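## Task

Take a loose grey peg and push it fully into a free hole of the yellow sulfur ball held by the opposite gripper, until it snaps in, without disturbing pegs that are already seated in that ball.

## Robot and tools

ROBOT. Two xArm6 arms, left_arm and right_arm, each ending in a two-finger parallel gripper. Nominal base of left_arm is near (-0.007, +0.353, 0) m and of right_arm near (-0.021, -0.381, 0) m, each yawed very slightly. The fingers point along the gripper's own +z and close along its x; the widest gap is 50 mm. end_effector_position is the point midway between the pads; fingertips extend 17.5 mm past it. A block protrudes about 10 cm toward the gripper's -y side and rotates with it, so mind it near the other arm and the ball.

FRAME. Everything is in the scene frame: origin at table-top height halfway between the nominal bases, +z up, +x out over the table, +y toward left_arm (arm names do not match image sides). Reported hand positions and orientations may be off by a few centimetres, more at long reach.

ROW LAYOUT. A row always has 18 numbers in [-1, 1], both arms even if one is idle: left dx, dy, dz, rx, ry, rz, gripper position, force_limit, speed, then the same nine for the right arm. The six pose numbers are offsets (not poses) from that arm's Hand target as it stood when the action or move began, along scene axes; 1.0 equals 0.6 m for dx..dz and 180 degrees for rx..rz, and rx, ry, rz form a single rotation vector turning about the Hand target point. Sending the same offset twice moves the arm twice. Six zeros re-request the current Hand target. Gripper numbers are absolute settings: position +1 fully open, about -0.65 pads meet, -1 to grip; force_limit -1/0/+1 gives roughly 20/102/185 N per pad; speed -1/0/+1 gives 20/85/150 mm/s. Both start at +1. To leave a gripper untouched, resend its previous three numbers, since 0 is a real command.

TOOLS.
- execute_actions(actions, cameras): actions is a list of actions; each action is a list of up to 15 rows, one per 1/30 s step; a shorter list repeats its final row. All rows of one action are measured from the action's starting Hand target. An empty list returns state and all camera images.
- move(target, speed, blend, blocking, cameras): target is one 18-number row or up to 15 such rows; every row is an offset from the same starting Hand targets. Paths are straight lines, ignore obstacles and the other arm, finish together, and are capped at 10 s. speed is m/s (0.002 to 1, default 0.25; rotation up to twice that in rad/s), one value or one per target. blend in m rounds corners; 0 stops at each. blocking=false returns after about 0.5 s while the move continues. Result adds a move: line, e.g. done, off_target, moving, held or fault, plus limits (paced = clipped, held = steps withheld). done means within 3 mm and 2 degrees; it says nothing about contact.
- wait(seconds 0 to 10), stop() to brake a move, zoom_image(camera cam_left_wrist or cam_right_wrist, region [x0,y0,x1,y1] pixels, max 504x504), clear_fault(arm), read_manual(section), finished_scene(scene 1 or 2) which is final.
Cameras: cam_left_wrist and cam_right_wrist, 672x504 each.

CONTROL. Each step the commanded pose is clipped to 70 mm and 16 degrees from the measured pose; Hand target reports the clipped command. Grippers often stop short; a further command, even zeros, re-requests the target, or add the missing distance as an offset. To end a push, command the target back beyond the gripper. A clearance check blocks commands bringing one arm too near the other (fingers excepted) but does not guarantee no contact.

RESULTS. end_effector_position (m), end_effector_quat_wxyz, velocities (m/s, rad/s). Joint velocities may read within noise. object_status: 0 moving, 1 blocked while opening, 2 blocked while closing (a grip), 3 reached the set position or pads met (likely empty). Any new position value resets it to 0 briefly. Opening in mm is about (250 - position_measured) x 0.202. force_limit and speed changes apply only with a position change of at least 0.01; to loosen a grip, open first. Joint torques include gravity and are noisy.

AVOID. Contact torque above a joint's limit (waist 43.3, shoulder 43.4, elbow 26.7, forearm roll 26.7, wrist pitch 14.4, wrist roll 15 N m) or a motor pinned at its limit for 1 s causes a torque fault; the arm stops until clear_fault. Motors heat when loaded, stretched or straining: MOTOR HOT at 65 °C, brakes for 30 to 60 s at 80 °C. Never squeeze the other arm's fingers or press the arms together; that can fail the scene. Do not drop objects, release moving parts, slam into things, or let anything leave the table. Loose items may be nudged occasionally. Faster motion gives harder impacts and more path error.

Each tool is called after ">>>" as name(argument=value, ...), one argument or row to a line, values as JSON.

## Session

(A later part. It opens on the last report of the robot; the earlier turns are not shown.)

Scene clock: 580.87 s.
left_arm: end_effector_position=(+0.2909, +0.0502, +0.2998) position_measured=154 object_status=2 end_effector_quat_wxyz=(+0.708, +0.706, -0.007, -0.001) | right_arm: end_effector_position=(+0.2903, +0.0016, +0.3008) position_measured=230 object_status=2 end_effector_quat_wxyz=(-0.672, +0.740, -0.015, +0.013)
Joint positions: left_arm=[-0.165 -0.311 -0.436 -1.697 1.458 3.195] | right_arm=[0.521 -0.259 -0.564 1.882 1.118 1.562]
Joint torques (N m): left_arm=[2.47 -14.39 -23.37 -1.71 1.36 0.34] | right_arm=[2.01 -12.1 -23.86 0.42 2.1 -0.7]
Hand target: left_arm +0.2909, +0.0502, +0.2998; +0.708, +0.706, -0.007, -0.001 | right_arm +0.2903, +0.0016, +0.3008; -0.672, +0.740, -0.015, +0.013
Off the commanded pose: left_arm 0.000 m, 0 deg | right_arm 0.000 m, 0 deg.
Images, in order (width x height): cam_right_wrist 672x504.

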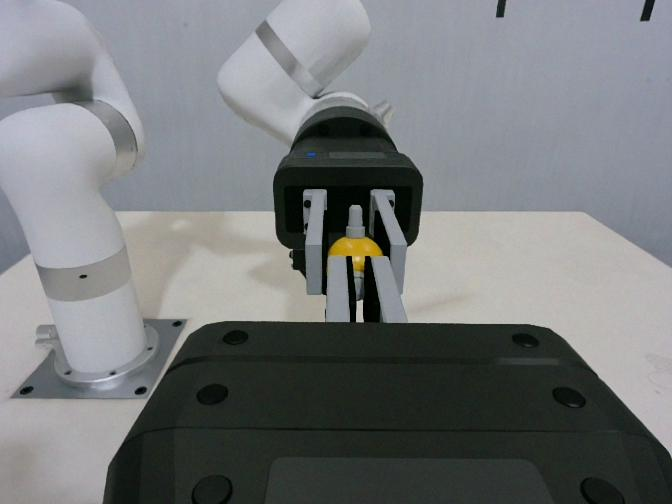

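>>> move(
  target=[0,0,0,0,0,0,-1,1,0, 0.0001,0.0025,-0.00024,0,0,0,-1,-0.9,-1],
  speed=0.01,
)

>>> zoom_image(
  camera="cam_right_wrist",
  region=[290, 180, 410, 320],
)

Scene clock: 583.83 s.
left_arm: end_effector_position=(+0.2910, +0.0503, +0.2997) position_measured=154 object_status=2 end_effector_quat_wxyz=(+0.708, +0.707, -0.007, -0.001) | right_arm: end_effector_position=(+0.2904, +0.0030, +0.3006) position_measured=230 object_status=2 end_effector_quat_wxyz=(-0.672, +0.740, -0.015, +0.013)
Joint positions: left_arm=[-0.164 -0.311 -0.436 -1.697 1.457 3.195] | right_arm=[0.525 -0.256 -0.566 1.886 1.115 1.561]
Joint torques (N m): left_arm=[-16.7 -15.47 -26.67 -1.74 5.78 0.26] | right_arm=[19.02 -10.4 -31.17 0.78 4.87 -0.76]
Hand target: left_arm +0.2909, +0.0502, +0.2998; +0.708, +0.706, -0.007, -0.001 | right_arm +0.2903, +0.0031, +0.3007; -0.672, +0.740, -0.015, +0.013
Off the commanded pose: left_arm 0.000 m, 0 deg | right_arm 0.000 m, 0 deg.
move: done

Scaled by 3.600.
This view is cut from an older image: the scene may have changed since it was taken.

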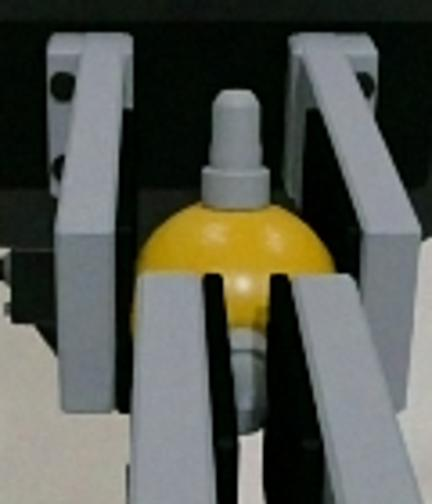

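>>> move(
  target=[
    [0,0,0,0,0,0,-1,1,0, 0.0001,0.002,-0.0002,0,0,0,-1,-0.9,-1],
    [0,0,0,0,0,0,-1,1,0, 0.0001,0.002,0.0017,-0.0167,0,0,-1,-0.9,-1],
    [0,0,0,0,0,0,-1,1,0, 0.0020,0.002,-0.0002,0,0,0.0167,-1,-0.9,-1],
    [0,0,0,0,0,0,-1,1,0, 0.0001,0.002,-0.0021,0.0167,0,0,-1,-0.9,-1],
    [0,0,0,0,0,0,-1,1,0, -0.0018,0.002,-0.0002,0,0,-0.0167,-1,-0.9,-1],
    [0,0,0,0,0,0,-1,1,0, 0.0001,0.002,0.0017,-0.0167,0,0,-1,-0.9,-1],
    [0,0,0,0,0,0,-1,1,0, 0.0001,0.002,-0.0002,0,0,0,-1,-0.9,-1],
  ],
  speed=0.05,
  blend=0.001,
  cameras=["cam_right_wrist"],
)

>>> zoom_image(
  camera="cam_right_wrist",
  region=[290, 180, 410, 320],
)

Scene clock: 592.63 s.
left_arm: end_effector_position=(+0.2909, +0.0502, +0.2997) position_measured=154 object_status=2 end_effector_quat_wxyz=(+0.708, +0.706, -0.007, -0.001) | right_arm: end_effector_position=(+0.2905, +0.0043, +0.3006) position_measured=230 object_status=2 end_effector_quat_wxyz=(-0.672, +0.740, -0.015, +0.013)
Joint positions: left_arm=[-0.164 -0.311 -0.436 -1.697 1.457 3.195] | right_arm=[0.529 -0.253 -0.569 1.889 1.113 1.559]
Joint torques (N m): left_arm=[-26.06 -18.78 -27.93 -1.47 8.34 0.28] | right_arm=[23.9 -9.42 -34.1 1.23 7.15 -0.82]
Hand target: left_arm +0.2909, +0.0502, +0.2998; +0.708, +0.706, -0.007, -0.001 | right_arm +0.2904, +0.0043, +0.3006; -0.672, +0.740, -0.015, +0.013
Off the commanded pose: left_arm 0.000 m, 0 deg | right_arm 0.000 m, 0 deg.
move: done; blend cut to 0.0006 m at target 1
Images, in order (width x height): cam_right_wrist 672x504.

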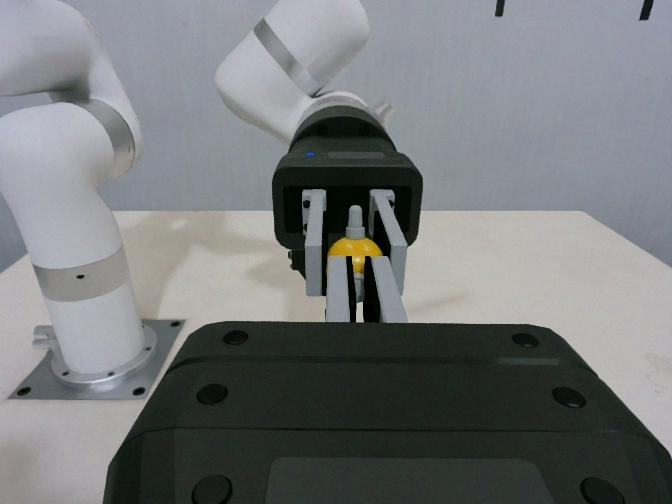

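Scaled by 3.600.

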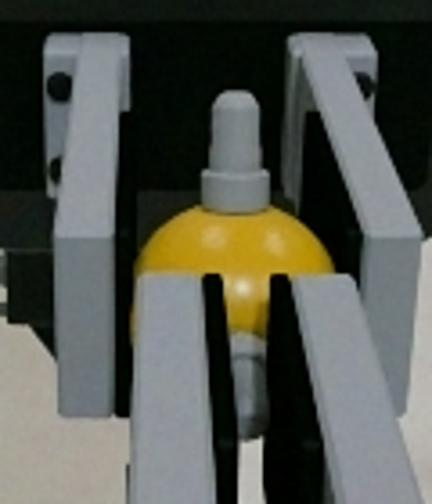

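>>> move(
  target=[0,0,0,0,0,0,-1,1,0, -0.0001,-0.0033,0.0003,0,0,0,-1,-0.9,-1],
  speed=0.01,
  cameras=["cam_right_wrist"],
)

>>> zoom_image(
  camera="cam_right_wrist",
  region=[290, 180, 410, 320],
)

Scene clock: 597.30 s.
left_arm: end_effector_position=(+0.2907, +0.0501, +0.2999) position_measured=154 object_status=2 end_effector_quat_wxyz=(+0.708, +0.706, -0.007, -0.002) | right_arm: end_effector_position=(+0.2902, +0.0025, +0.3009) position_measured=230 object_status=2 end_effector_quat_wxyz=(-0.672, +0.740, -0.015, +0.013)
Joint positions: left_arm=[-0.165 -0.311 -0.436 -1.697 1.458 3.195] | right_arm=[0.523 -0.257 -0.565 1.884 1.117 1.561]
Joint torques (N m): left_arm=[-0.28 -18.43 -23.34 -1.63 1.91 0.21] | right_arm=[1.74 -13.84 -24.28 0.12 2.36 0.64]
Hand target: left_arm +0.2909, +0.0502, +0.2998; +0.708, +0.706, -0.007, -0.001 | right_arm +0.2903, +0.0023, +0.3008; -0.672, +0.740, -0.015, +0.013
Off the commanded pose: left_arm 0.000 m, 0 deg | right_arm 0.000 m, 0 deg.
move: done
Images, in order (width x height): cam_right_wrist 672x504.

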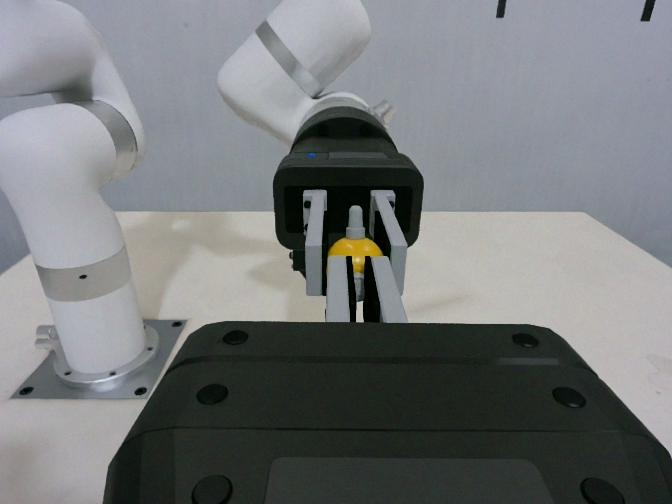

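Scaled by 3.600.

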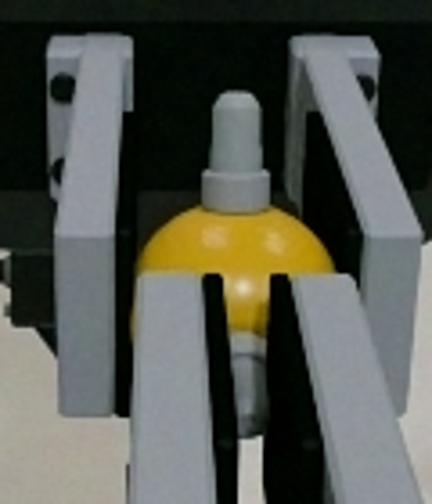

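>>> move(
  target=[0,0,0,0,0,0,-1,1,0, -0.0002,-0.005,0.0005,0,0,0,-1,-0.9,-1],
  speed=0.005,
  cameras=["cam_right_wrist"],
)

>>> zoom_image(
  camera="cam_right_wrist",
  region=[320, 230, 400, 310],
)

Scene clock: 600.10 s.
left_arm: end_effector_position=(+0.2909, +0.0502, +0.2997) position_measured=154 object_status=2 end_effector_quat_wxyz=(+0.708, +0.706, -0.007, -0.001) | right_arm: end_effector_position=(+0.2902, -0.0006, +0.3011) position_measured=230 object_status=2 end_effector_quat_wxyz=(-0.672, +0.740, -0.015, +0.013)
Joint positions: left_arm=[-0.164 -0.311 -0.436 -1.697 1.457 3.195] | right_arm=[0.514 -0.263 -0.56 1.877 1.122 1.564]
Joint torques (N m): left_arm=[0.69 -17.99 -22.12 -1.63 1.72 0.3] | right_arm=[-1.54 -14.16 -24.23 0.35 1.93 0.65]
Hand target: left_arm +0.2909, +0.0502, +0.2998; +0.708, +0.706, -0.007, -0.001 | right_arm +0.2902, -0.0007, +0.3011; -0.672, +0.740, -0.015, +0.013
Off the commanded pose: left_arm 0.000 m, 0 deg | right_arm 0.000 m, 0 deg.
move: done
Images, in order (width x height): cam_right_wrist 672x504.

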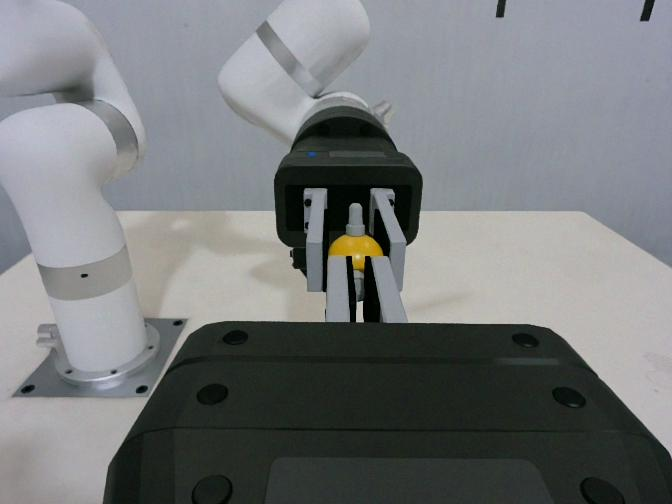

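Scaled by 6.300.

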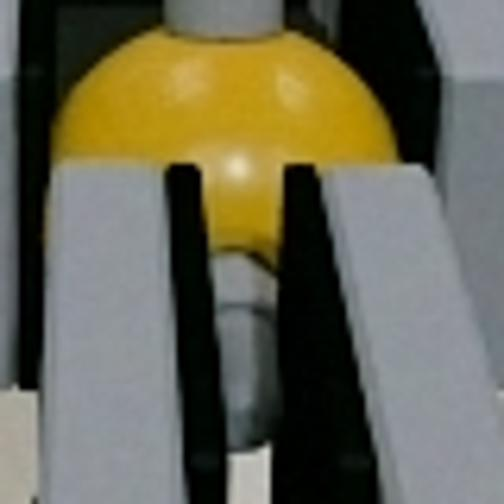

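>>> execute_actions(
  actions=[
    [[0,0,0,0,0,0,-1,1,0,0,0,0,0,0,0,0,0,-0.5]],
    [[0,0,0,0,0,0,-1,1,0,0,0,0,0,0,0,0,0,-0.5]],
  ],
  cameras=["cam_right_wrist"],
)

>>> zoom_image(
  camera="cam_right_wrist",
  region=[320, 200, 400, 310],
)

Scene clock: 603.00 s.
left_arm: end_effector_position=(+0.2909, +0.0502, +0.2998) position_measured=154 object_status=2 end_effector_quat_wxyz=(+0.708, +0.706, -0.007, -0.001) | right_arm: end_effector_position=(+0.2902, -0.0007, +0.3011) position_measured=152 object_status=3 end_effector_quat_wxyz=(-0.672, +0.740, -0.015, +0.013)
Joint positions: left_arm=[-0.165 -0.311 -0.436 -1.697 1.458 3.195] | right_arm=[0.514 -0.263 -0.56 1.877 1.122 1.564]
Joint torques (N m): left_arm=[-0.63 -17.86 -21.96 -1.63 2.1 0.35] | right_arm=[-1.05 -12.11 -24.59 0.48 0.93 0.66]
Hand target: left_arm +0.2909, +0.0502, +0.2998; +0.708, +0.706, -0.007, -0.001 | right_arm +0.2902, -0.0007, +0.3011; -0.672, +0.740, -0.015, +0.013
Off the commanded pose: left_arm 0.000 m, 0 deg | right_arm 0.000 m, 0 deg.
Images, in order (width x height): cam_right_wrist 672x504.

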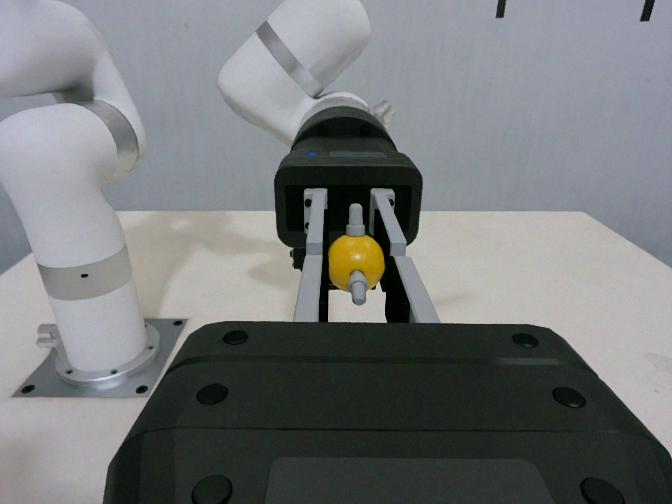

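Scaled by 4.582.

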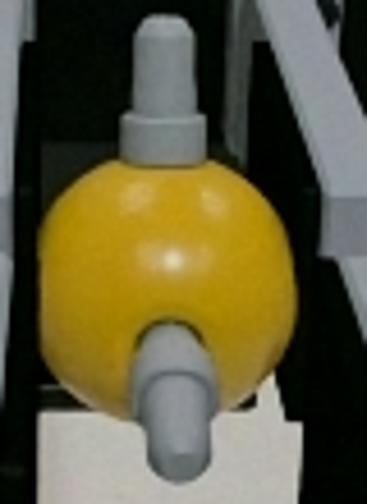

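>>> move(
  target=[
    [0,0,0,0,0,0,-1,1,0, -0.001,-0.0242,0.0023,0,0,0,0,0,-0.5],
    [0,0,0,0,0,0,-1,1,0, -0.001,-0.0242,-0.0103,0.0556,0,0,0,0,-0.5],
  ],
  speed=0.08,
  blend=0.005,
  cameras=["cam_right_wrist"],
)

>>> zoom_image(
  camera="cam_right_wrist",
  region=[290, 180, 410, 300],
)

Scene clock: 619.23 s.
left_arm: end_effector_position=(+0.2909, +0.0502, +0.2998) position_measured=154 object_status=2 end_effector_quat_wxyz=(+0.708, +0.706, -0.007, -0.001) | right_arm: end_effector_position=(+0.2896, -0.0152, +0.2949) position_measured=152 object_status=3 end_effector_quat_wxyz=(+0.734, -0.679, +0.016, -0.012)
Joint positions: left_arm=[-0.165 -0.311 -0.436 -1.697 1.458 3.195] | right_arm=[0.419 -0.171 -0.501 1.966 1.37 1.407]
Joint torques (N m): left_arm=[-0.84 -17.64 -21.71 -1.63 2.21 0.25] | right_arm=[-1.71 -12.02 -21.63 1.43 2.22 -0.7]
Hand target: left_arm +0.2909, +0.0502, +0.2998; +0.708, +0.706, -0.007, -0.001 | right_arm +0.2896, -0.0152, +0.2949; +0.734, -0.679, +0.016, -0.012
Off the commanded pose: left_arm 0.000 m, 0 deg | right_arm 0.000 m, 0 deg.
move: done
Images, in order (width x height): cam_right_wrist 672x504.

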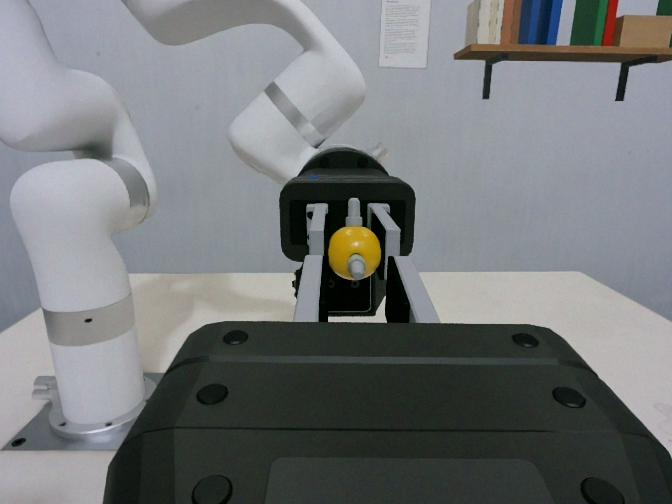

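Scaled by 4.200.

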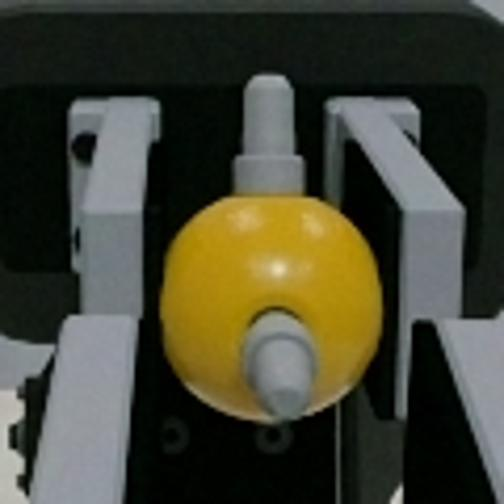

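>>> move(
  target=[0,0,0,0,0,0,-1,1,0, 0.0009,0.0232,0.0018,0,0,0,0,0,-0.5],
  speed=0.04,
)

>>> execute_actions(
  actions=[
    [[0,0,0,0,0,0,-1,1,0,0,0,0,0,0,0,-1,-0.9,-1]],
    [[0,0,0,0,0,0,-1,1,0,0,0,0,0,0,0,-1,-0.9,-1]],
  ],
  cameras=["cam_right_wrist"],
)

>>> zoom_image(
  camera="cam_right_wrist",
  region=[290, 180, 410, 320],
)

Scene clock: 624.90 s.
left_arm: end_effector_position=(+0.2909, +0.0502, +0.2998) position_measured=154 object_status=2 end_effector_quat_wxyz=(+0.708, +0.706, -0.007, -0.001) | right_arm: end_effector_position=(+0.2902, -0.0013, +0.2960) position_measured=152 object_status=3 end_effector_quat_wxyz=(+0.734, -0.679, +0.016, -0.012)
Joint positions: left_arm=[-0.165 -0.311 -0.436 -1.697 1.458 3.195] | right_arm=[0.463 -0.152 -0.525 2.001 1.343 1.401]
Joint torques (N m): left_arm=[-0.68 -17.34 -21.71 -1.6 2.15 0.26] | right_arm=[2.02 -12.57 -23.59 1.35 1.4 -0.67]
Hand target: left_arm +0.2909, +0.0502, +0.2998; +0.708, +0.706, -0.007, -0.001 | right_arm +0.2901, -0.0013, +0.2960; +0.734, -0.679, +0.016, -0.012
Off the commanded pose: left_arm 0.000 m, 0 deg | right_arm 0.000 m, 0 deg.
move: done

Scene clock: 626.10 s.
left_arm: end_effector_position=(+0.2909, +0.0502, +0.2998) position_measured=154 object_status=2 end_effector_quat_wxyz=(+0.708, +0.706, -0.007, -0.001) | right_arm: end_effector_position=(+0.2901, -0.0013, +0.2960) position_measured=230 object_status=2 end_effector_quat_wxyz=(+0.734, -0.679, +0.016, -0.012)
Joint positions: left_arm=[-0.165 -0.311 -0.436 -1.697 1.458 3.195] | right_arm=[0.463 -0.152 -0.525 2.001 1.343 1.401]
Joint torques (N m): left_arm=[-0.67 -17.22 -21.79 -1.53 2.19 0.21] | right_arm=[2.03 -12.46 -23.21 1.25 1.41 -0.74]
Hand target: left_arm +0.2909, +0.0502, +0.2998; +0.708, +0.706, -0.007, -0.001 | right_arm +0.2901, -0.0013, +0.2960; +0.734, -0.679, +0.016, -0.012
Off the commanded pose: left_arm 0.000 m, 0 deg | right_arm 0.000 m, 0 deg.
Images, in order (width x height): cam_right_wrist 672x504.

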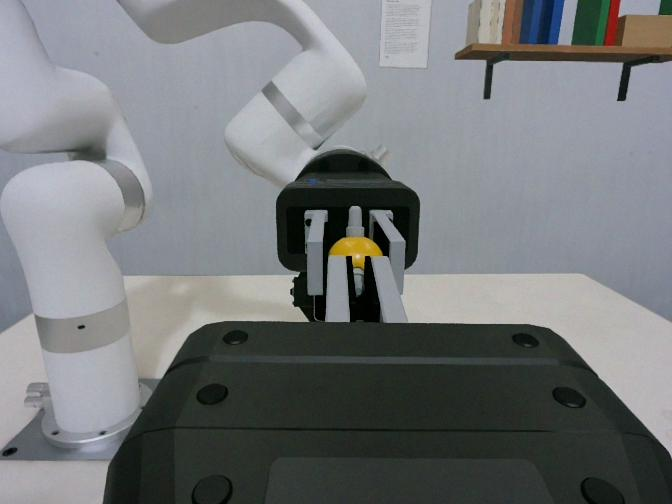

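Scaled by 3.600.

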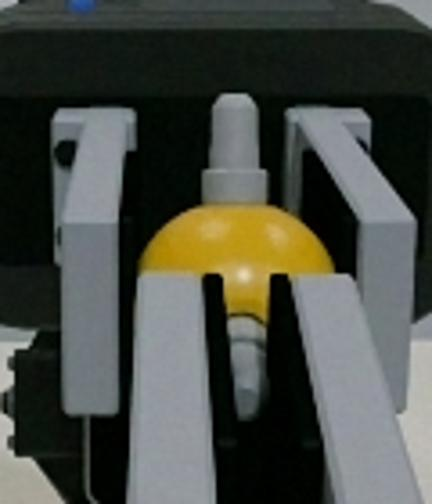

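>>> move(
  target=[0,0,0,0,0,0,-1,1,0, 0.0003,0.0067,0.0005,0,0,0,-1,-0.9,-1],
  speed=0.01,
  cameras=["cam_right_wrist"],
)

>>> zoom_image(
  camera="cam_right_wrist",
  region=[290, 180, 410, 320],
)

Scene clock: 628.57 s.
left_arm: end_effector_position=(+0.2910, +0.0503, +0.2997) position_measured=154 object_status=2 end_effector_quat_wxyz=(+0.708, +0.707, -0.007, -0.001) | right_arm: end_effector_position=(+0.2904, +0.0027, +0.2962) position_measured=230 object_status=2 end_effector_quat_wxyz=(+0.734, -0.679, +0.016, -0.012)
Joint positions: left_arm=[-0.164 -0.311 -0.436 -1.697 1.457 3.195] | right_arm=[0.475 -0.147 -0.532 2.011 1.335 1.399]
Joint torques (N m): left_arm=[-12.25 -17.34 -25.75 -1.57 4.68 0.18] | right_arm=[15.42 -11.56 -27.03 0 3.21 -0.74]
Hand target: left_arm +0.2909, +0.0502, +0.2998; +0.708, +0.706, -0.007, -0.001 | right_arm +0.2903, +0.0028, +0.2963; +0.734, -0.679, +0.016, -0.012
Off the commanded pose: left_arm 0.000 m, 0 deg | right_arm 0.000 m, 0 deg.
move: done
Images, in order (width x height): cam_right_wrist 672x504.

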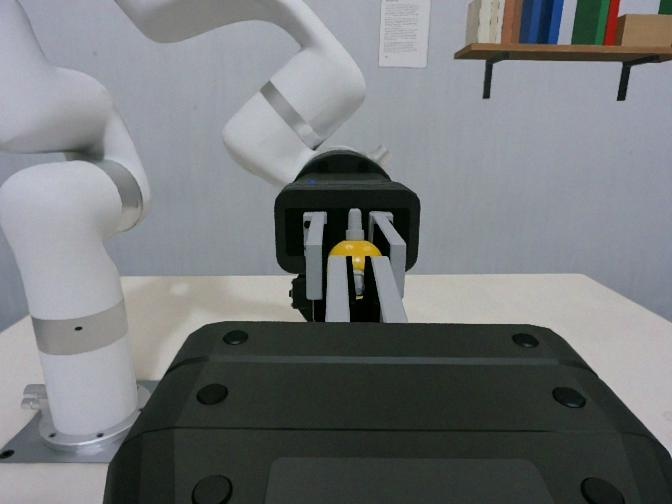

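Scaled by 3.600.

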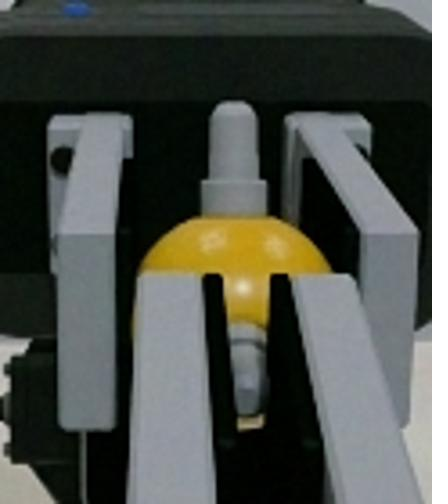

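>>> move(
  target=[0,0,0,0,0,0,-1,1,0, 0.0001,0.0018,0.00014,0,0,0,-1,-0.9,-1],
  speed=0.01,
)

>>> move(
  target=[0,0,0,0,0,0,-1,1,0, 0.0001,0.0018,0.00014,0,0,0,-1,-0.9,-1],
  speed=0.01,
  cameras=["cam_right_wrist"],
)

>>> zoom_image(
  camera="cam_right_wrist",
  region=[290, 180, 410, 320],
)

Scene clock: 631.40 s.
left_arm: end_effector_position=(+0.2909, +0.0502, +0.2997) position_measured=154 object_status=2 end_effector_quat_wxyz=(+0.708, +0.706, -0.007, -0.001) | right_arm: end_effector_position=(+0.2905, +0.0037, +0.2963) position_measured=230 object_status=2 end_effector_quat_wxyz=(+0.734, -0.679, +0.016, -0.012)
Joint positions: left_arm=[-0.164 -0.311 -0.436 -1.697 1.457 3.195] | right_arm=[0.478 -0.145 -0.534 2.014 1.333 1.399]
Joint torques (N m): left_arm=[-22.96 -17.27 -27.2 -1.69 6.94 0.24] | right_arm=[24.93 -11.4 -31.98 -0.17 4.51 -0.68]
Hand target: left_arm +0.2909, +0.0502, +0.2998; +0.708, +0.706, -0.007, -0.001 | right_arm +0.2904, +0.0038, +0.2963; +0.734, -0.679, +0.016, -0.012
Off the commanded pose: left_arm 0.000 m, 0 deg | right_arm 0.000 m, 0 deg.
move: done

Scene clock: 632.10 s.
left_arm: end_effector_position=(+0.2911, +0.0504, +0.2997) position_measured=154 object_status=2 end_effector_quat_wxyz=(+0.708, +0.706, -0.006, -0.001) | right_arm: end_effector_position=(+0.2910, +0.0045, +0.2964) position_measured=230 object_status=2 end_effector_quat_wxyz=(+0.734, -0.679, +0.016, -0.012)
Joint positions: left_arm=[-0.164 -0.311 -0.436 -1.697 1.457 3.195] | right_arm=[0.48 -0.144 -0.536 2.016 1.331 1.398]
Joint torques (N m): left_arm=[-29.93 -17.43 -27.13 -1.58 9.48 0.23] | right_arm=[30.31 -11.31 -36.63 0.21 5.2 -0.72]
Hand target: left_arm +0.2909, +0.0502, +0.2998; +0.708, +0.706, -0.007, -0.001 | right_arm +0.2904, +0.0049, +0.2964; +0.734, -0.679, +0.016, -0.012
Off the commanded pose: left_arm 0.000 m, 0 deg | right_arm 0.001 m, 0 deg.
move: done
Images, in order (width x height): cam_right_wrist 672x504.

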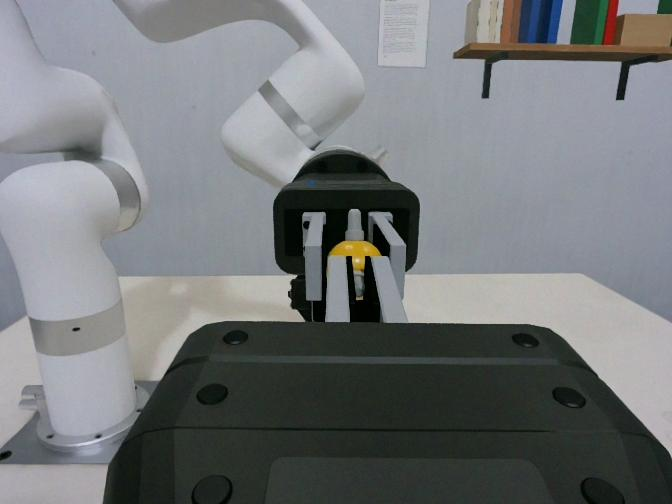

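Scaled by 3.600.

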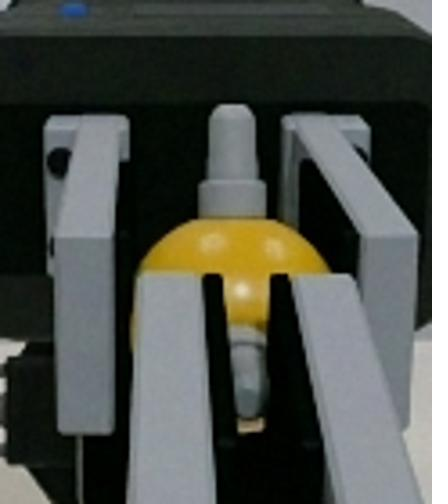

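>>> move(
  target=[
    [0,0,0,0,0,0,-1,1,0, 0,0,0.0019,-0.0167,0,0,-1,-0.9,-1],
    [0,0,0,0,0,0,-1,1,0, 0.0019,0,0,0,0,0.0167,-1,-0.9,-1],
    [0,0,0,0,0,0,-1,1,0, 0,0,-0.0019,0.0167,0,0,-1,-0.9,-1],
    [0,0,0,0,0,0,-1,1,0, -0.0019,0,0,0,0,-0.0167,-1,-0.9,-1],
    [0,0,0,0,0,0,-1,1,0, 0,0,0.0019,-0.0167,0,0,-1,-0.9,-1],
    [0,0,0,0,0,0,-1,1,0, 0,0,0,0,0,0,-1,-0.9,-1],
  ],
  speed=0.05,
  blend=0.001,
)

>>> move(
  target=[0,0,0,0,0,0,-1,1,0, -0.0003,-0.0083,-0.0006,0,0,0,-1,-0.9,-1],
  speed=0.01,
  cameras=["cam_right_wrist"],
)

>>> zoom_image(
  camera="cam_right_wrist",
  region=[290, 180, 410, 320],
)

Scene clock: 639.63 s.
left_arm: end_effector_position=(+0.2911, +0.0504, +0.2998) position_measured=154 object_status=2 end_effector_quat_wxyz=(+0.708, +0.706, -0.006, -0.001) | right_arm: end_effector_position=(+0.2908, +0.0046, +0.2964) position_measured=230 object_status=2 end_effector_quat_wxyz=(+0.734, -0.679, +0.016, -0.012)
Joint positions: left_arm=[-0.164 -0.311 -0.436 -1.697 1.458 3.195] | right_arm=[0.481 -0.144 -0.536 2.016 1.331 1.398]
Joint torques (N m): left_arm=[-30.21 -16.72 -27.15 -2.13 9 0.12] | right_arm=[27.69 -11.35 -34.19 -0.31 6.38 -0.68]
Hand target: left_arm +0.2909, +0.0502, +0.2998; +0.708, +0.706, -0.007, -0.001 | right_arm +0.2904, +0.0049, +0.2964; +0.734, -0.679, +0.016, -0.012
Off the commanded pose: left_arm 0.000 m, 0 deg | right_arm 0.000 m, 0 deg.
move: done

Scene clock: 640.40 s.
left_arm: end_effector_position=(+0.2909, +0.0502, +0.2998) position_measured=154 object_status=2 end_effector_quat_wxyz=(+0.708, +0.706, -0.007, -0.001) | right_arm: end_effector_position=(+0.2903, +0.0000, +0.2961) position_measured=230 object_status=2 end_effector_quat_wxyz=(+0.734, -0.679, +0.016, -0.012)
Joint positions: left_arm=[-0.165 -0.311 -0.436 -1.697 1.458 3.195] | right_arm=[0.467 -0.151 -0.527 2.004 1.34 1.4]
Joint torques (N m): left_arm=[3.23 -16.71 -22.26 -1.95 1.74 0.25] | right_arm=[-1.32 -13.91 -20.38 -0.02 2.11 0.65]
Hand target: left_arm +0.2909, +0.0502, +0.2998; +0.708, +0.706, -0.007, -0.001 | right_arm +0.2903, -0.0001, +0.2961; +0.734, -0.679, +0.016, -0.012
Off the commanded pose: left_arm 0.000 m, 0 deg | right_arm 0.000 m, 0 deg.
move: done
Images, in order (width x height): cam_right_wrist 672x504.

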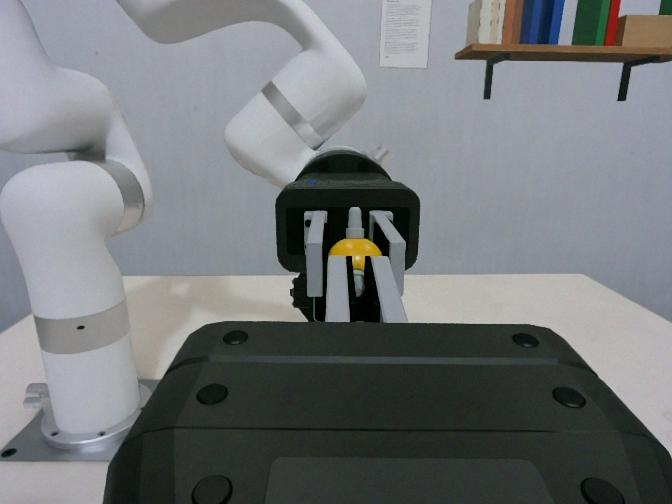

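Scaled by 3.600.

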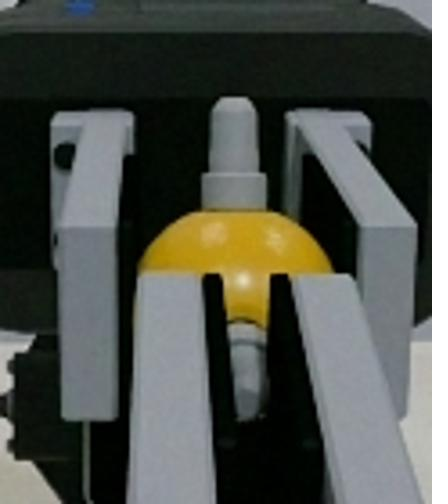

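>>> move(
  target=[
    [0,0,0,0,0,0,-1,1,0, 0.0003,0.0083,0.0006,0,0,0,-1,-0.9,-1],
    [0,0,0,0,0,0,-1,1,0, 0.0003,0.0092,0.0007,0,0,0,-1,-0.9,-1],
  ],
  speed=0.015,
)

>>> move(
  target=[0,0,0,0,0,0,-1,1,0, 0.0,0.0006,0.00005,0,0,0,-1,-0.9,-1],
  speed=0.01,
)

Scene clock: 663.20 s.
left_arm: end_effector_position=(+0.2913, +0.0505, +0.2997) position_measured=154 object_status=2 end_effector_quat_wxyz=(+0.708, +0.707, -0.006, -0.001) | right_arm: end_effector_position=(+0.2911, +0.0049, +0.2964) position_measured=230 object_status=2 end_effector_quat_wxyz=(+0.734, -0.679, +0.016, -0.012)
Joint positions: left_arm=[-0.163 -0.311 -0.436 -1.697 1.457 3.195] | right_arm=[0.482 -0.143 -0.537 2.018 1.33 1.398]
Joint torques (N m): left_arm=[-32.78 -16.4 -28.29 -1.95 10.35 0.2] | right_arm=[32.47 -11.45 -37.64 0.24 6.04 -0.76]
Hand target: left_arm +0.2909, +0.0502, +0.2998; +0.708, +0.706, -0.007, -0.001 | right_arm +0.2904, +0.0055, +0.2965; +0.734, -0.679, +0.016, -0.012
Off the commanded pose: left_arm 0.001 m, 0 deg | right_arm 0.001 m, 0 deg.
move: done

Scene clock: 663.90 s.
left_arm: end_effector_position=(+0.2914, +0.0507, +0.2998) position_measured=154 object_status=2 end_effector_quat_wxyz=(+0.708, +0.706, -0.006, -0.001) | right_arm: end_effector_position=(+0.2913, +0.0052, +0.2965) position_measured=230 object_status=2 end_effector_quat_wxyz=(+0.734, -0.679, +0.017, -0.013)
Joint positions: left_arm=[-0.163 -0.311 -0.436 -1.697 1.458 3.195] | right_arm=[0.482 -0.142 -0.538 2.019 1.329 1.398]
Joint torques (N m): left_arm=[-35.14 -16.41 -28.12 -1.25 10.7 0.17] | right_arm=[34.36 -11.35 -39.43 0.15 5.88 -0.72]
Hand target: left_arm +0.2909, +0.0502, +0.2998; +0.708, +0.706, -0.007, -0.001 | right_arm +0.2904, +0.0058, +0.2965; +0.734, -0.679, +0.016, -0.012
Off the commanded pose: left_arm 0.001 m, 0 deg | right_arm 0.001 m, 0 deg.
move: done

>>> move(
  target=[0,0,0,0,0,0,-1,1,0, -0.0008,0.0008,0.00005,0,0,0,-1,-0.9,-1],
  speed=0.01,
)

>>> move(
  target=[
    [0,0,0,0,0,0,-1,1,0, 0,-0.0002,0.0010,-0.01,0,0,-1,-0.9,-1],
    [0,0,0,0,0,0,-1,1,0, 0.0010,-0.0002,0,0,0,0.01,-1,-0.9,-1],
    [0,0,0,0,0,0,-1,1,0, 0,-0.0002,-0.0010,0.01,0,0,-1,-0.9,-1],
    [0,0,0,0,0,0,-1,1,0, -0.0010,-0.0002,0,0,0,-0.01,-1,-0.9,-1],
    [0,0,0,0,0,0,-1,1,0, 0,0,0,0,0,0,-1,-0.9,-1],
  ],
  speed=0.05,
  blend=0.001,
  cameras=["cam_right_wrist"],
)

>>> zoom_image(
  camera="cam_right_wrist",
  region=[320, 220, 390, 310],
)

Scene clock: 667.77 s.
left_arm: end_effector_position=(+0.2914, +0.0507, +0.2998) position_measured=154 object_status=2 end_effector_quat_wxyz=(+0.708, +0.706, -0.006, -0.001) | right_arm: end_effector_position=(+0.2911, +0.0054, +0.2965) position_measured=230 object_status=2 end_effector_quat_wxyz=(+0.734, -0.679, +0.017, -0.013)
Joint positions: left_arm=[-0.163 -0.311 -0.436 -1.697 1.458 3.195] | right_arm=[0.484 -0.143 -0.537 2.02 1.328 1.397]
Joint torques (N m): left_arm=[-36.45 -16.36 -28.69 -1.02 10.46 0.07] | right_arm=[38.63 -13.67 -37.71 -0.58 6.85 -0.72]
Hand target: left_arm +0.2909, +0.0502, +0.2998; +0.708, +0.706, -0.007, -0.001 | right_arm +0.2900, +0.0063, +0.2966; +0.734, -0.679, +0.016, -0.012
Off the commanded pose: left_arm 0.001 m, 0 deg | right_arm 0.001 m, 0 deg.
move: done

Scene clock: 670.07 s.
left_arm: end_effector_position=(+0.2914, +0.0507, +0.2997) position_measured=154 object_status=2 end_effector_quat_wxyz=(+0.708, +0.706, -0.006, -0.001) | right_arm: end_effector_position=(+0.2909, +0.0055, +0.2965) position_measured=230 object_status=2 end_effector_quat_wxyz=(+0.734, -0.679, +0.017, -0.013)
Joint positions: left_arm=[-0.163 -0.311 -0.436 -1.697 1.457 3.195] | right_arm=[0.484 -0.143 -0.537 2.02 1.328 1.397]
Joint torques (N m): left_arm=[-36.49 -16.6 -30.67 -2.28 9.52 0.2] | right_arm=[36.61 -11.65 -39.22 -1.58 7.84 0.65]
Hand target: left_arm +0.2909, +0.0502, +0.2998; +0.708, +0.706, -0.007, -0.001 | right_arm +0.2900, +0.0063, +0.2966; +0.734, -0.679, +0.016, -0.012
Off the commanded pose: left_arm 0.001 m, 0 deg | right_arm 0.001 m, 0 deg.
move: done
Images, in order (width x height): cam_right_wrist 672x504.

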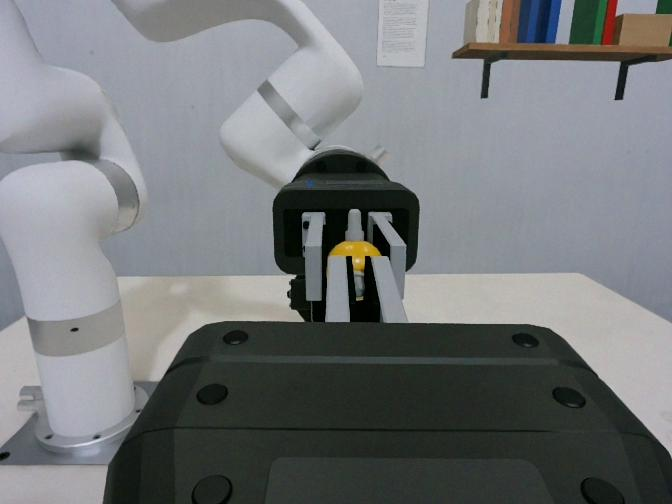

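Scaled by 5.600.

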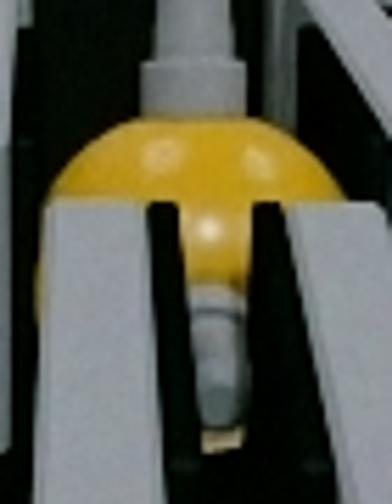

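>>> move(
  target=[0,0,0,0,0,0,-1,1,0, 0.0003,-0.0105,-0.0007,0,0,0,-1,-0.9,-1],
  speed=0.015,
  cameras=["cam_right_wrist"],
)

>>> zoom_image(
  camera="cam_right_wrist",
  region=[320, 220, 390, 310],
)

Scene clock: 673.67 s.
left_arm: end_effector_position=(+0.2909, +0.0502, +0.2998) position_measured=154 object_status=2 end_effector_quat_wxyz=(+0.708, +0.706, -0.007, -0.001) | right_arm: end_effector_position=(+0.2901, +0.0000, +0.2962) position_measured=230 object_status=2 end_effector_quat_wxyz=(+0.734, -0.679, +0.016, -0.012)
Joint positions: left_arm=[-0.165 -0.311 -0.436 -1.697 1.458 3.195] | right_arm=[0.467 -0.151 -0.527 2.004 1.34 1.4]
Joint torques (N m): left_arm=[3.63 -16.61 -22.5 -2.37 1.41 0.09] | right_arm=[-1.34 -14.13 -20.26 -0.03 2.11 0.63]
Hand target: left_arm +0.2909, +0.0502, +0.2998; +0.708, +0.706, -0.007, -0.001 | right_arm +0.2901, +0.0000, +0.2961; +0.734, -0.679, +0.016, -0.012
Off the commanded pose: left_arm 0.000 m, 0 deg | right_arm 0.000 m, 0 deg.
move: done
Images, in order (width x height): cam_right_wrist 672x504.

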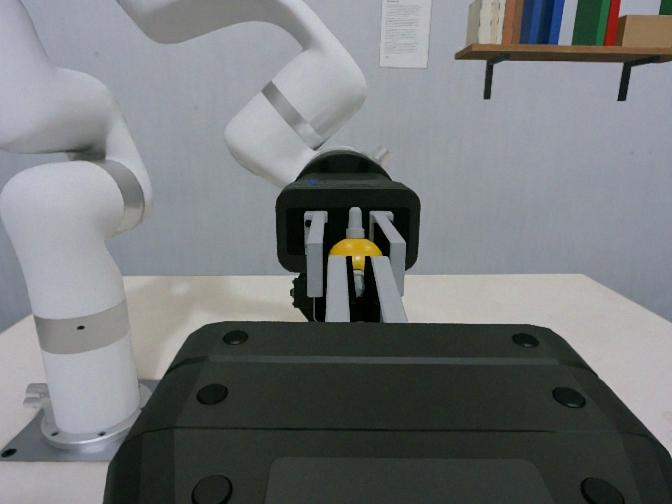

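Scaled by 5.600.

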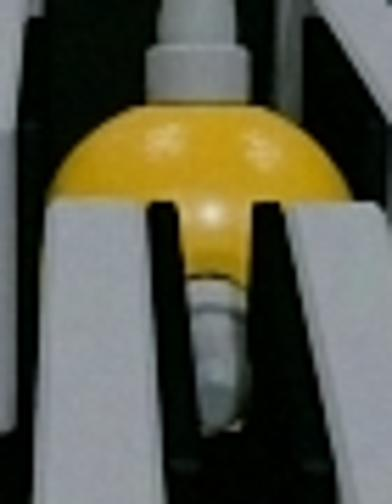

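>>> move(
  target=[0,0,0,0,0,0,-1,1,0, 0.0002,0.0045,0.0003,0,0,0,-1,-0.9,-1],
  speed=0.02,
)

>>> execute_actions(
  actions=[
    [[0,0,0,0,0,0,-1,1,0,0,0,0,0,0,0,-0.97,-0.3,-1]],
    [[0,0,0,0,0,0,-1,1,0,0,0,0,0,0,0,-0.97,-0.3,-1]],
  ],
)

>>> move(
  target=[
    [0,0,0,0,0,0,-1,1,0, -0.0004,-0.01,-0.0008,0,0,0,-0.97,-0.3,-1],
    [0,0,0,0,0,0,-1,1,0, -0.0013,-0.033,-0.0027,0,0,0,-0.97,-0.3,-1],
  ],
  speed=[0.01,0.03],
  cameras=["cam_right_wrist"],
)

>>> zoom_image(
  camera="cam_right_wrist",
  region=[290, 180, 410, 320],
)

Scene clock: 692.43 s.
left_arm: end_effector_position=(+0.2909, +0.0502, +0.2997) position_measured=154 object_status=2 end_effector_quat_wxyz=(+0.708, +0.706, -0.007, -0.001) | right_arm: end_effector_position=(+0.2903, +0.0027, +0.2963) position_measured=230 object_status=2 end_effector_quat_wxyz=(+0.734, -0.679, +0.016, -0.012)
Joint positions: left_arm=[-0.164 -0.311 -0.436 -1.697 1.457 3.195] | right_arm=[0.475 -0.147 -0.532 2.011 1.335 1.399]
Joint torques (N m): left_arm=[-0.47 -16.3 -23.82 -1.52 2.01 0.11] | right_arm=[7 -12 -23.26 0.44 2.03 -0.67]
Hand target: left_arm +0.2909, +0.0502, +0.2998; +0.708, +0.706, -0.007, -0.001 | right_arm +0.2903, +0.0027, +0.2963; +0.734, -0.679, +0.016, -0.012
Off the commanded pose: left_arm 0.000 m, 0 deg | right_arm 0.000 m, 0 deg.
move: done

Scene clock: 693.63 s.
left_arm: end_effector_position=(+0.2909, +0.0502, +0.2998) position_measured=154 object_status=2 end_effector_quat_wxyz=(+0.708, +0.706, -0.007, -0.001) | right_arm: end_effector_position=(+0.2903, +0.0027, +0.2963) position_measured=235 object_status=2 end_effector_quat_wxyz=(+0.734, -0.679, +0.016, -0.012)
Joint positions: left_arm=[-0.165 -0.311 -0.436 -1.697 1.458 3.195] | right_arm=[0.475 -0.147 -0.532 2.011 1.335 1.399]
Joint torques (N m): left_arm=[-4.15 -16.17 -24.94 -1.43 2.7 0.18] | right_arm=[7.76 -12.13 -23.5 0.32 2.81 -0.71]
Hand target: left_arm +0.2909, +0.0502, +0.2998; +0.708, +0.706, -0.007, -0.001 | right_arm +0.2903, +0.0027, +0.2963; +0.734, -0.679, +0.016, -0.012
Off the commanded pose: left_arm 0.000 m, 0 deg | right_arm 0.000 m, 0 deg.

Scene clock: 695.13 s.
left_arm: end_effector_position=(+0.2909, +0.0502, +0.2998) position_measured=154 object_status=2 end_effector_quat_wxyz=(+0.708, +0.706, -0.007, -0.001) | right_arm: end_effector_position=(+0.2895, -0.0171, +0.2947) position_measured=235 object_status=2 end_effector_quat_wxyz=(+0.734, -0.679, +0.016, -0.012)
Joint positions: left_arm=[-0.164 -0.311 -0.436 -1.697 1.457 3.195] | right_arm=[0.413 -0.173 -0.498 1.961 1.374 1.408]
Joint torques (N m): left_arm=[-0.26 -16.3 -21.55 -1.44 2.12 0.11] | right_arm=[-1.53 -14.21 -21.6 0.57 2.28 0.66]
Hand target: left_arm +0.2909, +0.0502, +0.2998; +0.708, +0.706, -0.007, -0.001 | right_arm +0.2895, -0.0171, +0.2947; +0.734, -0.679, +0.016, -0.012
Off the commanded pose: left_arm 0.000 m, 0 deg | right_arm 0.000 m, 0 deg.
move: done
Images, in order (width x height): cam_right_wrist 672x504.

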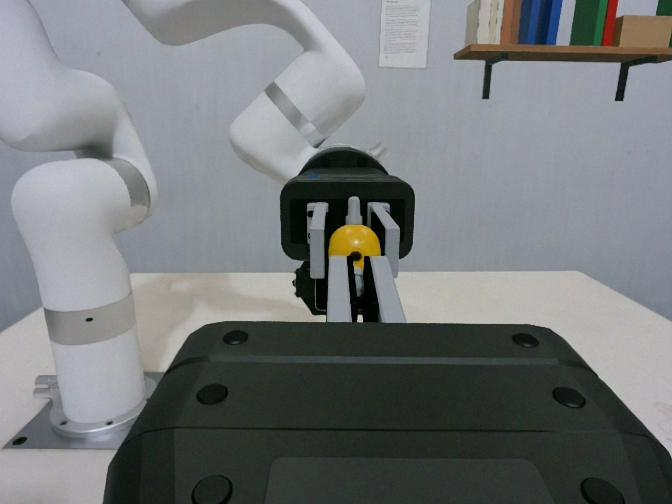

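Scaled by 3.600.

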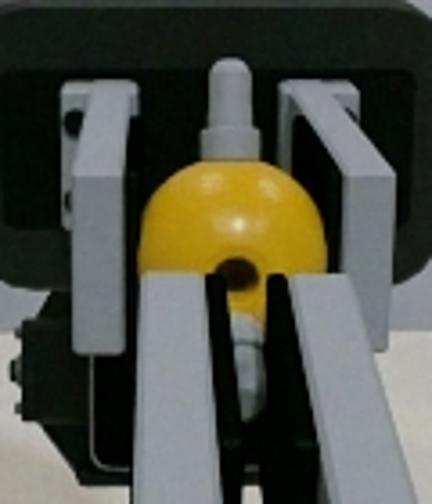

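>>> move(
  target=[0,0,0,0,0,0,-1,1,0, 0,-0.02,-0.055,0,0,0,-0.97,-0.3,-1],
  speed=0.06,
  cameras=["cam_right_wrist"],
)

>>> zoom_image(
  camera="cam_right_wrist",
  region=[300, 140, 400, 240],
)

>>> zoom_image(
  camera="cam_right_wrist",
  region=[310, 240, 410, 340],
)

Scene clock: 703.73 s.
left_arm: end_effector_position=(+0.2909, +0.0502, +0.2998) position_measured=154 object_status=2 end_effector_quat_wxyz=(+0.708, +0.706, -0.007, -0.001) | right_arm: end_effector_position=(+0.2895, -0.0291, +0.2617) position_measured=235 object_status=2 end_effector_quat_wxyz=(+0.734, -0.679, +0.016, -0.012)
Joint positions: left_arm=[-0.165 -0.311 -0.436 -1.697 1.458 3.195] | right_arm=[0.364 -0.084 -0.481 1.935 1.44 1.318]
Joint torques (N m): left_arm=[-0.62 -16.01 -21.48 -1.51 2.4 0.15] | right_arm=[-1.82 -12.55 -20.94 0.43 2.37 -0.74]
Hand target: left_arm +0.2909, +0.0502, +0.2998; +0.708, +0.706, -0.007, -0.001 | right_arm +0.2895, -0.0291, +0.2617; +0.734, -0.679, +0.016, -0.012
Off the commanded pose: left_arm 0.000 m, 0 deg | right_arm 0.000 m, 0 deg.
move: done
Images, in order (width x height): cam_right_wrist 672x504.

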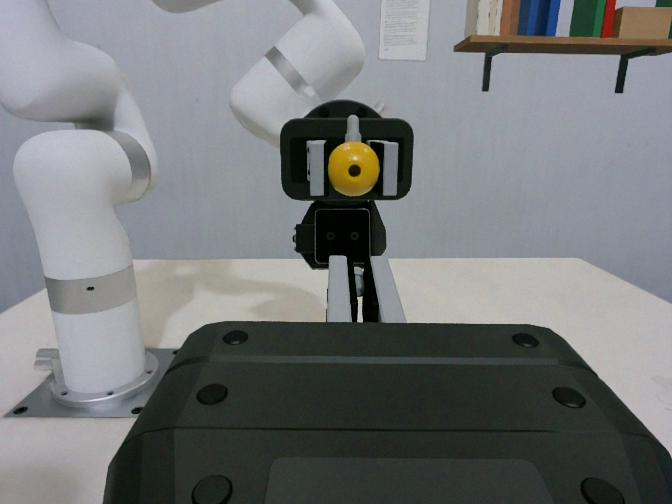

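Scaled by 5.040.

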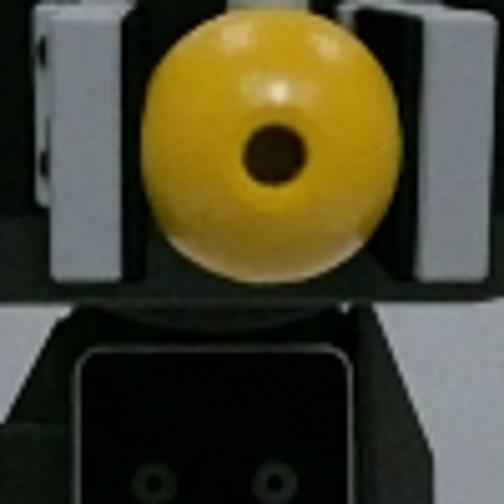

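Scaled by 5.040.

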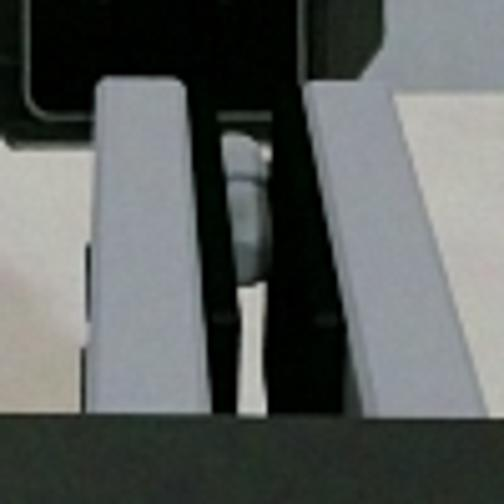

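>>> move(
  target=[0,0,0,0,0,0,-1,1,0, 0,0.02,0.055,0,0,0,-0.97,-0.3,-1],
  speed=0.06,
)

>>> move(
  target=[0,0,0,0,0,0,-1,1,0, 0.0008,0.018,0.0015,0,0,0,-0.97,-0.3,-1],
  speed=0.02,
  cameras=["cam_right_wrist"],
)

>>> zoom_image(
  camera="cam_right_wrist",
  region=[290, 200, 410, 320],
)

Scene clock: 718.07 s.
left_arm: end_effector_position=(+0.2909, +0.0502, +0.2998) position_measured=154 object_status=2 end_effector_quat_wxyz=(+0.708, +0.706, -0.007, -0.001) | right_arm: end_effector_position=(+0.2895, -0.0171, +0.2947) position_measured=235 object_status=2 end_effector_quat_wxyz=(+0.734, -0.679, +0.016, -0.012)
Joint positions: left_arm=[-0.165 -0.311 -0.436 -1.697 1.458 3.195] | right_arm=[0.413 -0.173 -0.498 1.961 1.374 1.408]
Joint torques (N m): left_arm=[-0.88 -15.92 -21.34 -1.35 2.42 0.14] | right_arm=[2.08 -14.15 -23.44 1.36 1.44 0.76]
Hand target: left_arm +0.2909, +0.0502, +0.2998; +0.708, +0.706, -0.007, -0.001 | right_arm +0.2895, -0.0171, +0.2947; +0.734, -0.679, +0.016, -0.012
Off the commanded pose: left_arm 0.000 m, 0 deg | right_arm 0.000 m, 0 deg.
move: done

Scene clock: 718.90 s.
left_arm: end_effector_position=(+0.2909, +0.0502, +0.2998) position_measured=154 object_status=2 end_effector_quat_wxyz=(+0.708, +0.706, -0.007, -0.001) | right_arm: end_effector_position=(+0.2900, -0.0063, +0.2956) position_measured=235 object_status=2 end_effector_quat_wxyz=(+0.734, -0.679, +0.016, -0.012)
Joint positions: left_arm=[-0.165 -0.311 -0.436 -1.697 1.458 3.195] | right_arm=[0.447 -0.159 -0.516 1.988 1.352 1.403]
Joint torques (N m): left_arm=[-0.69 -15.72 -21.47 -1.4 2.28 0.15] | right_arm=[2.08 -12.35 -23.5 1.33 1.51 -0.76]
Hand target: left_arm +0.2909, +0.0502, +0.2998; +0.708, +0.706, -0.007, -0.001 | right_arm +0.2900, -0.0063, +0.2956; +0.734, -0.679, +0.016, -0.012
Off the commanded pose: left_arm 0.000 m, 0 deg | right_arm 0.000 m, 0 deg.
move: done
Images, in order (width x height): cam_right_wrist 672x504.

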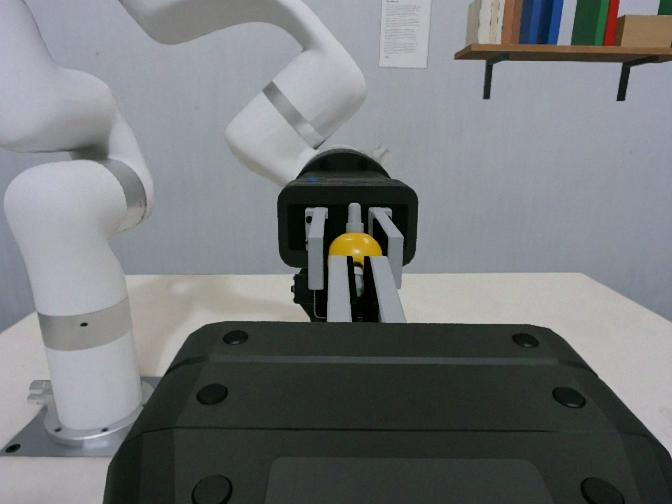

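Scaled by 4.200.

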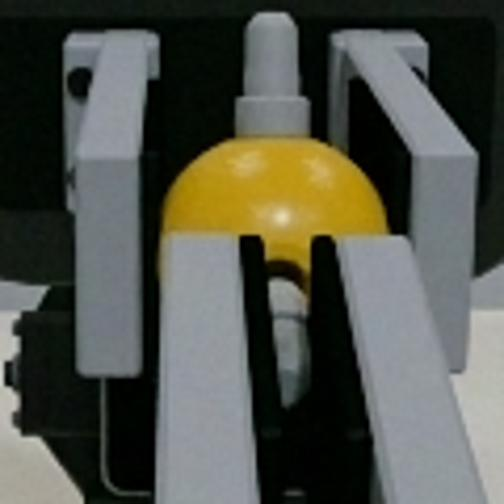

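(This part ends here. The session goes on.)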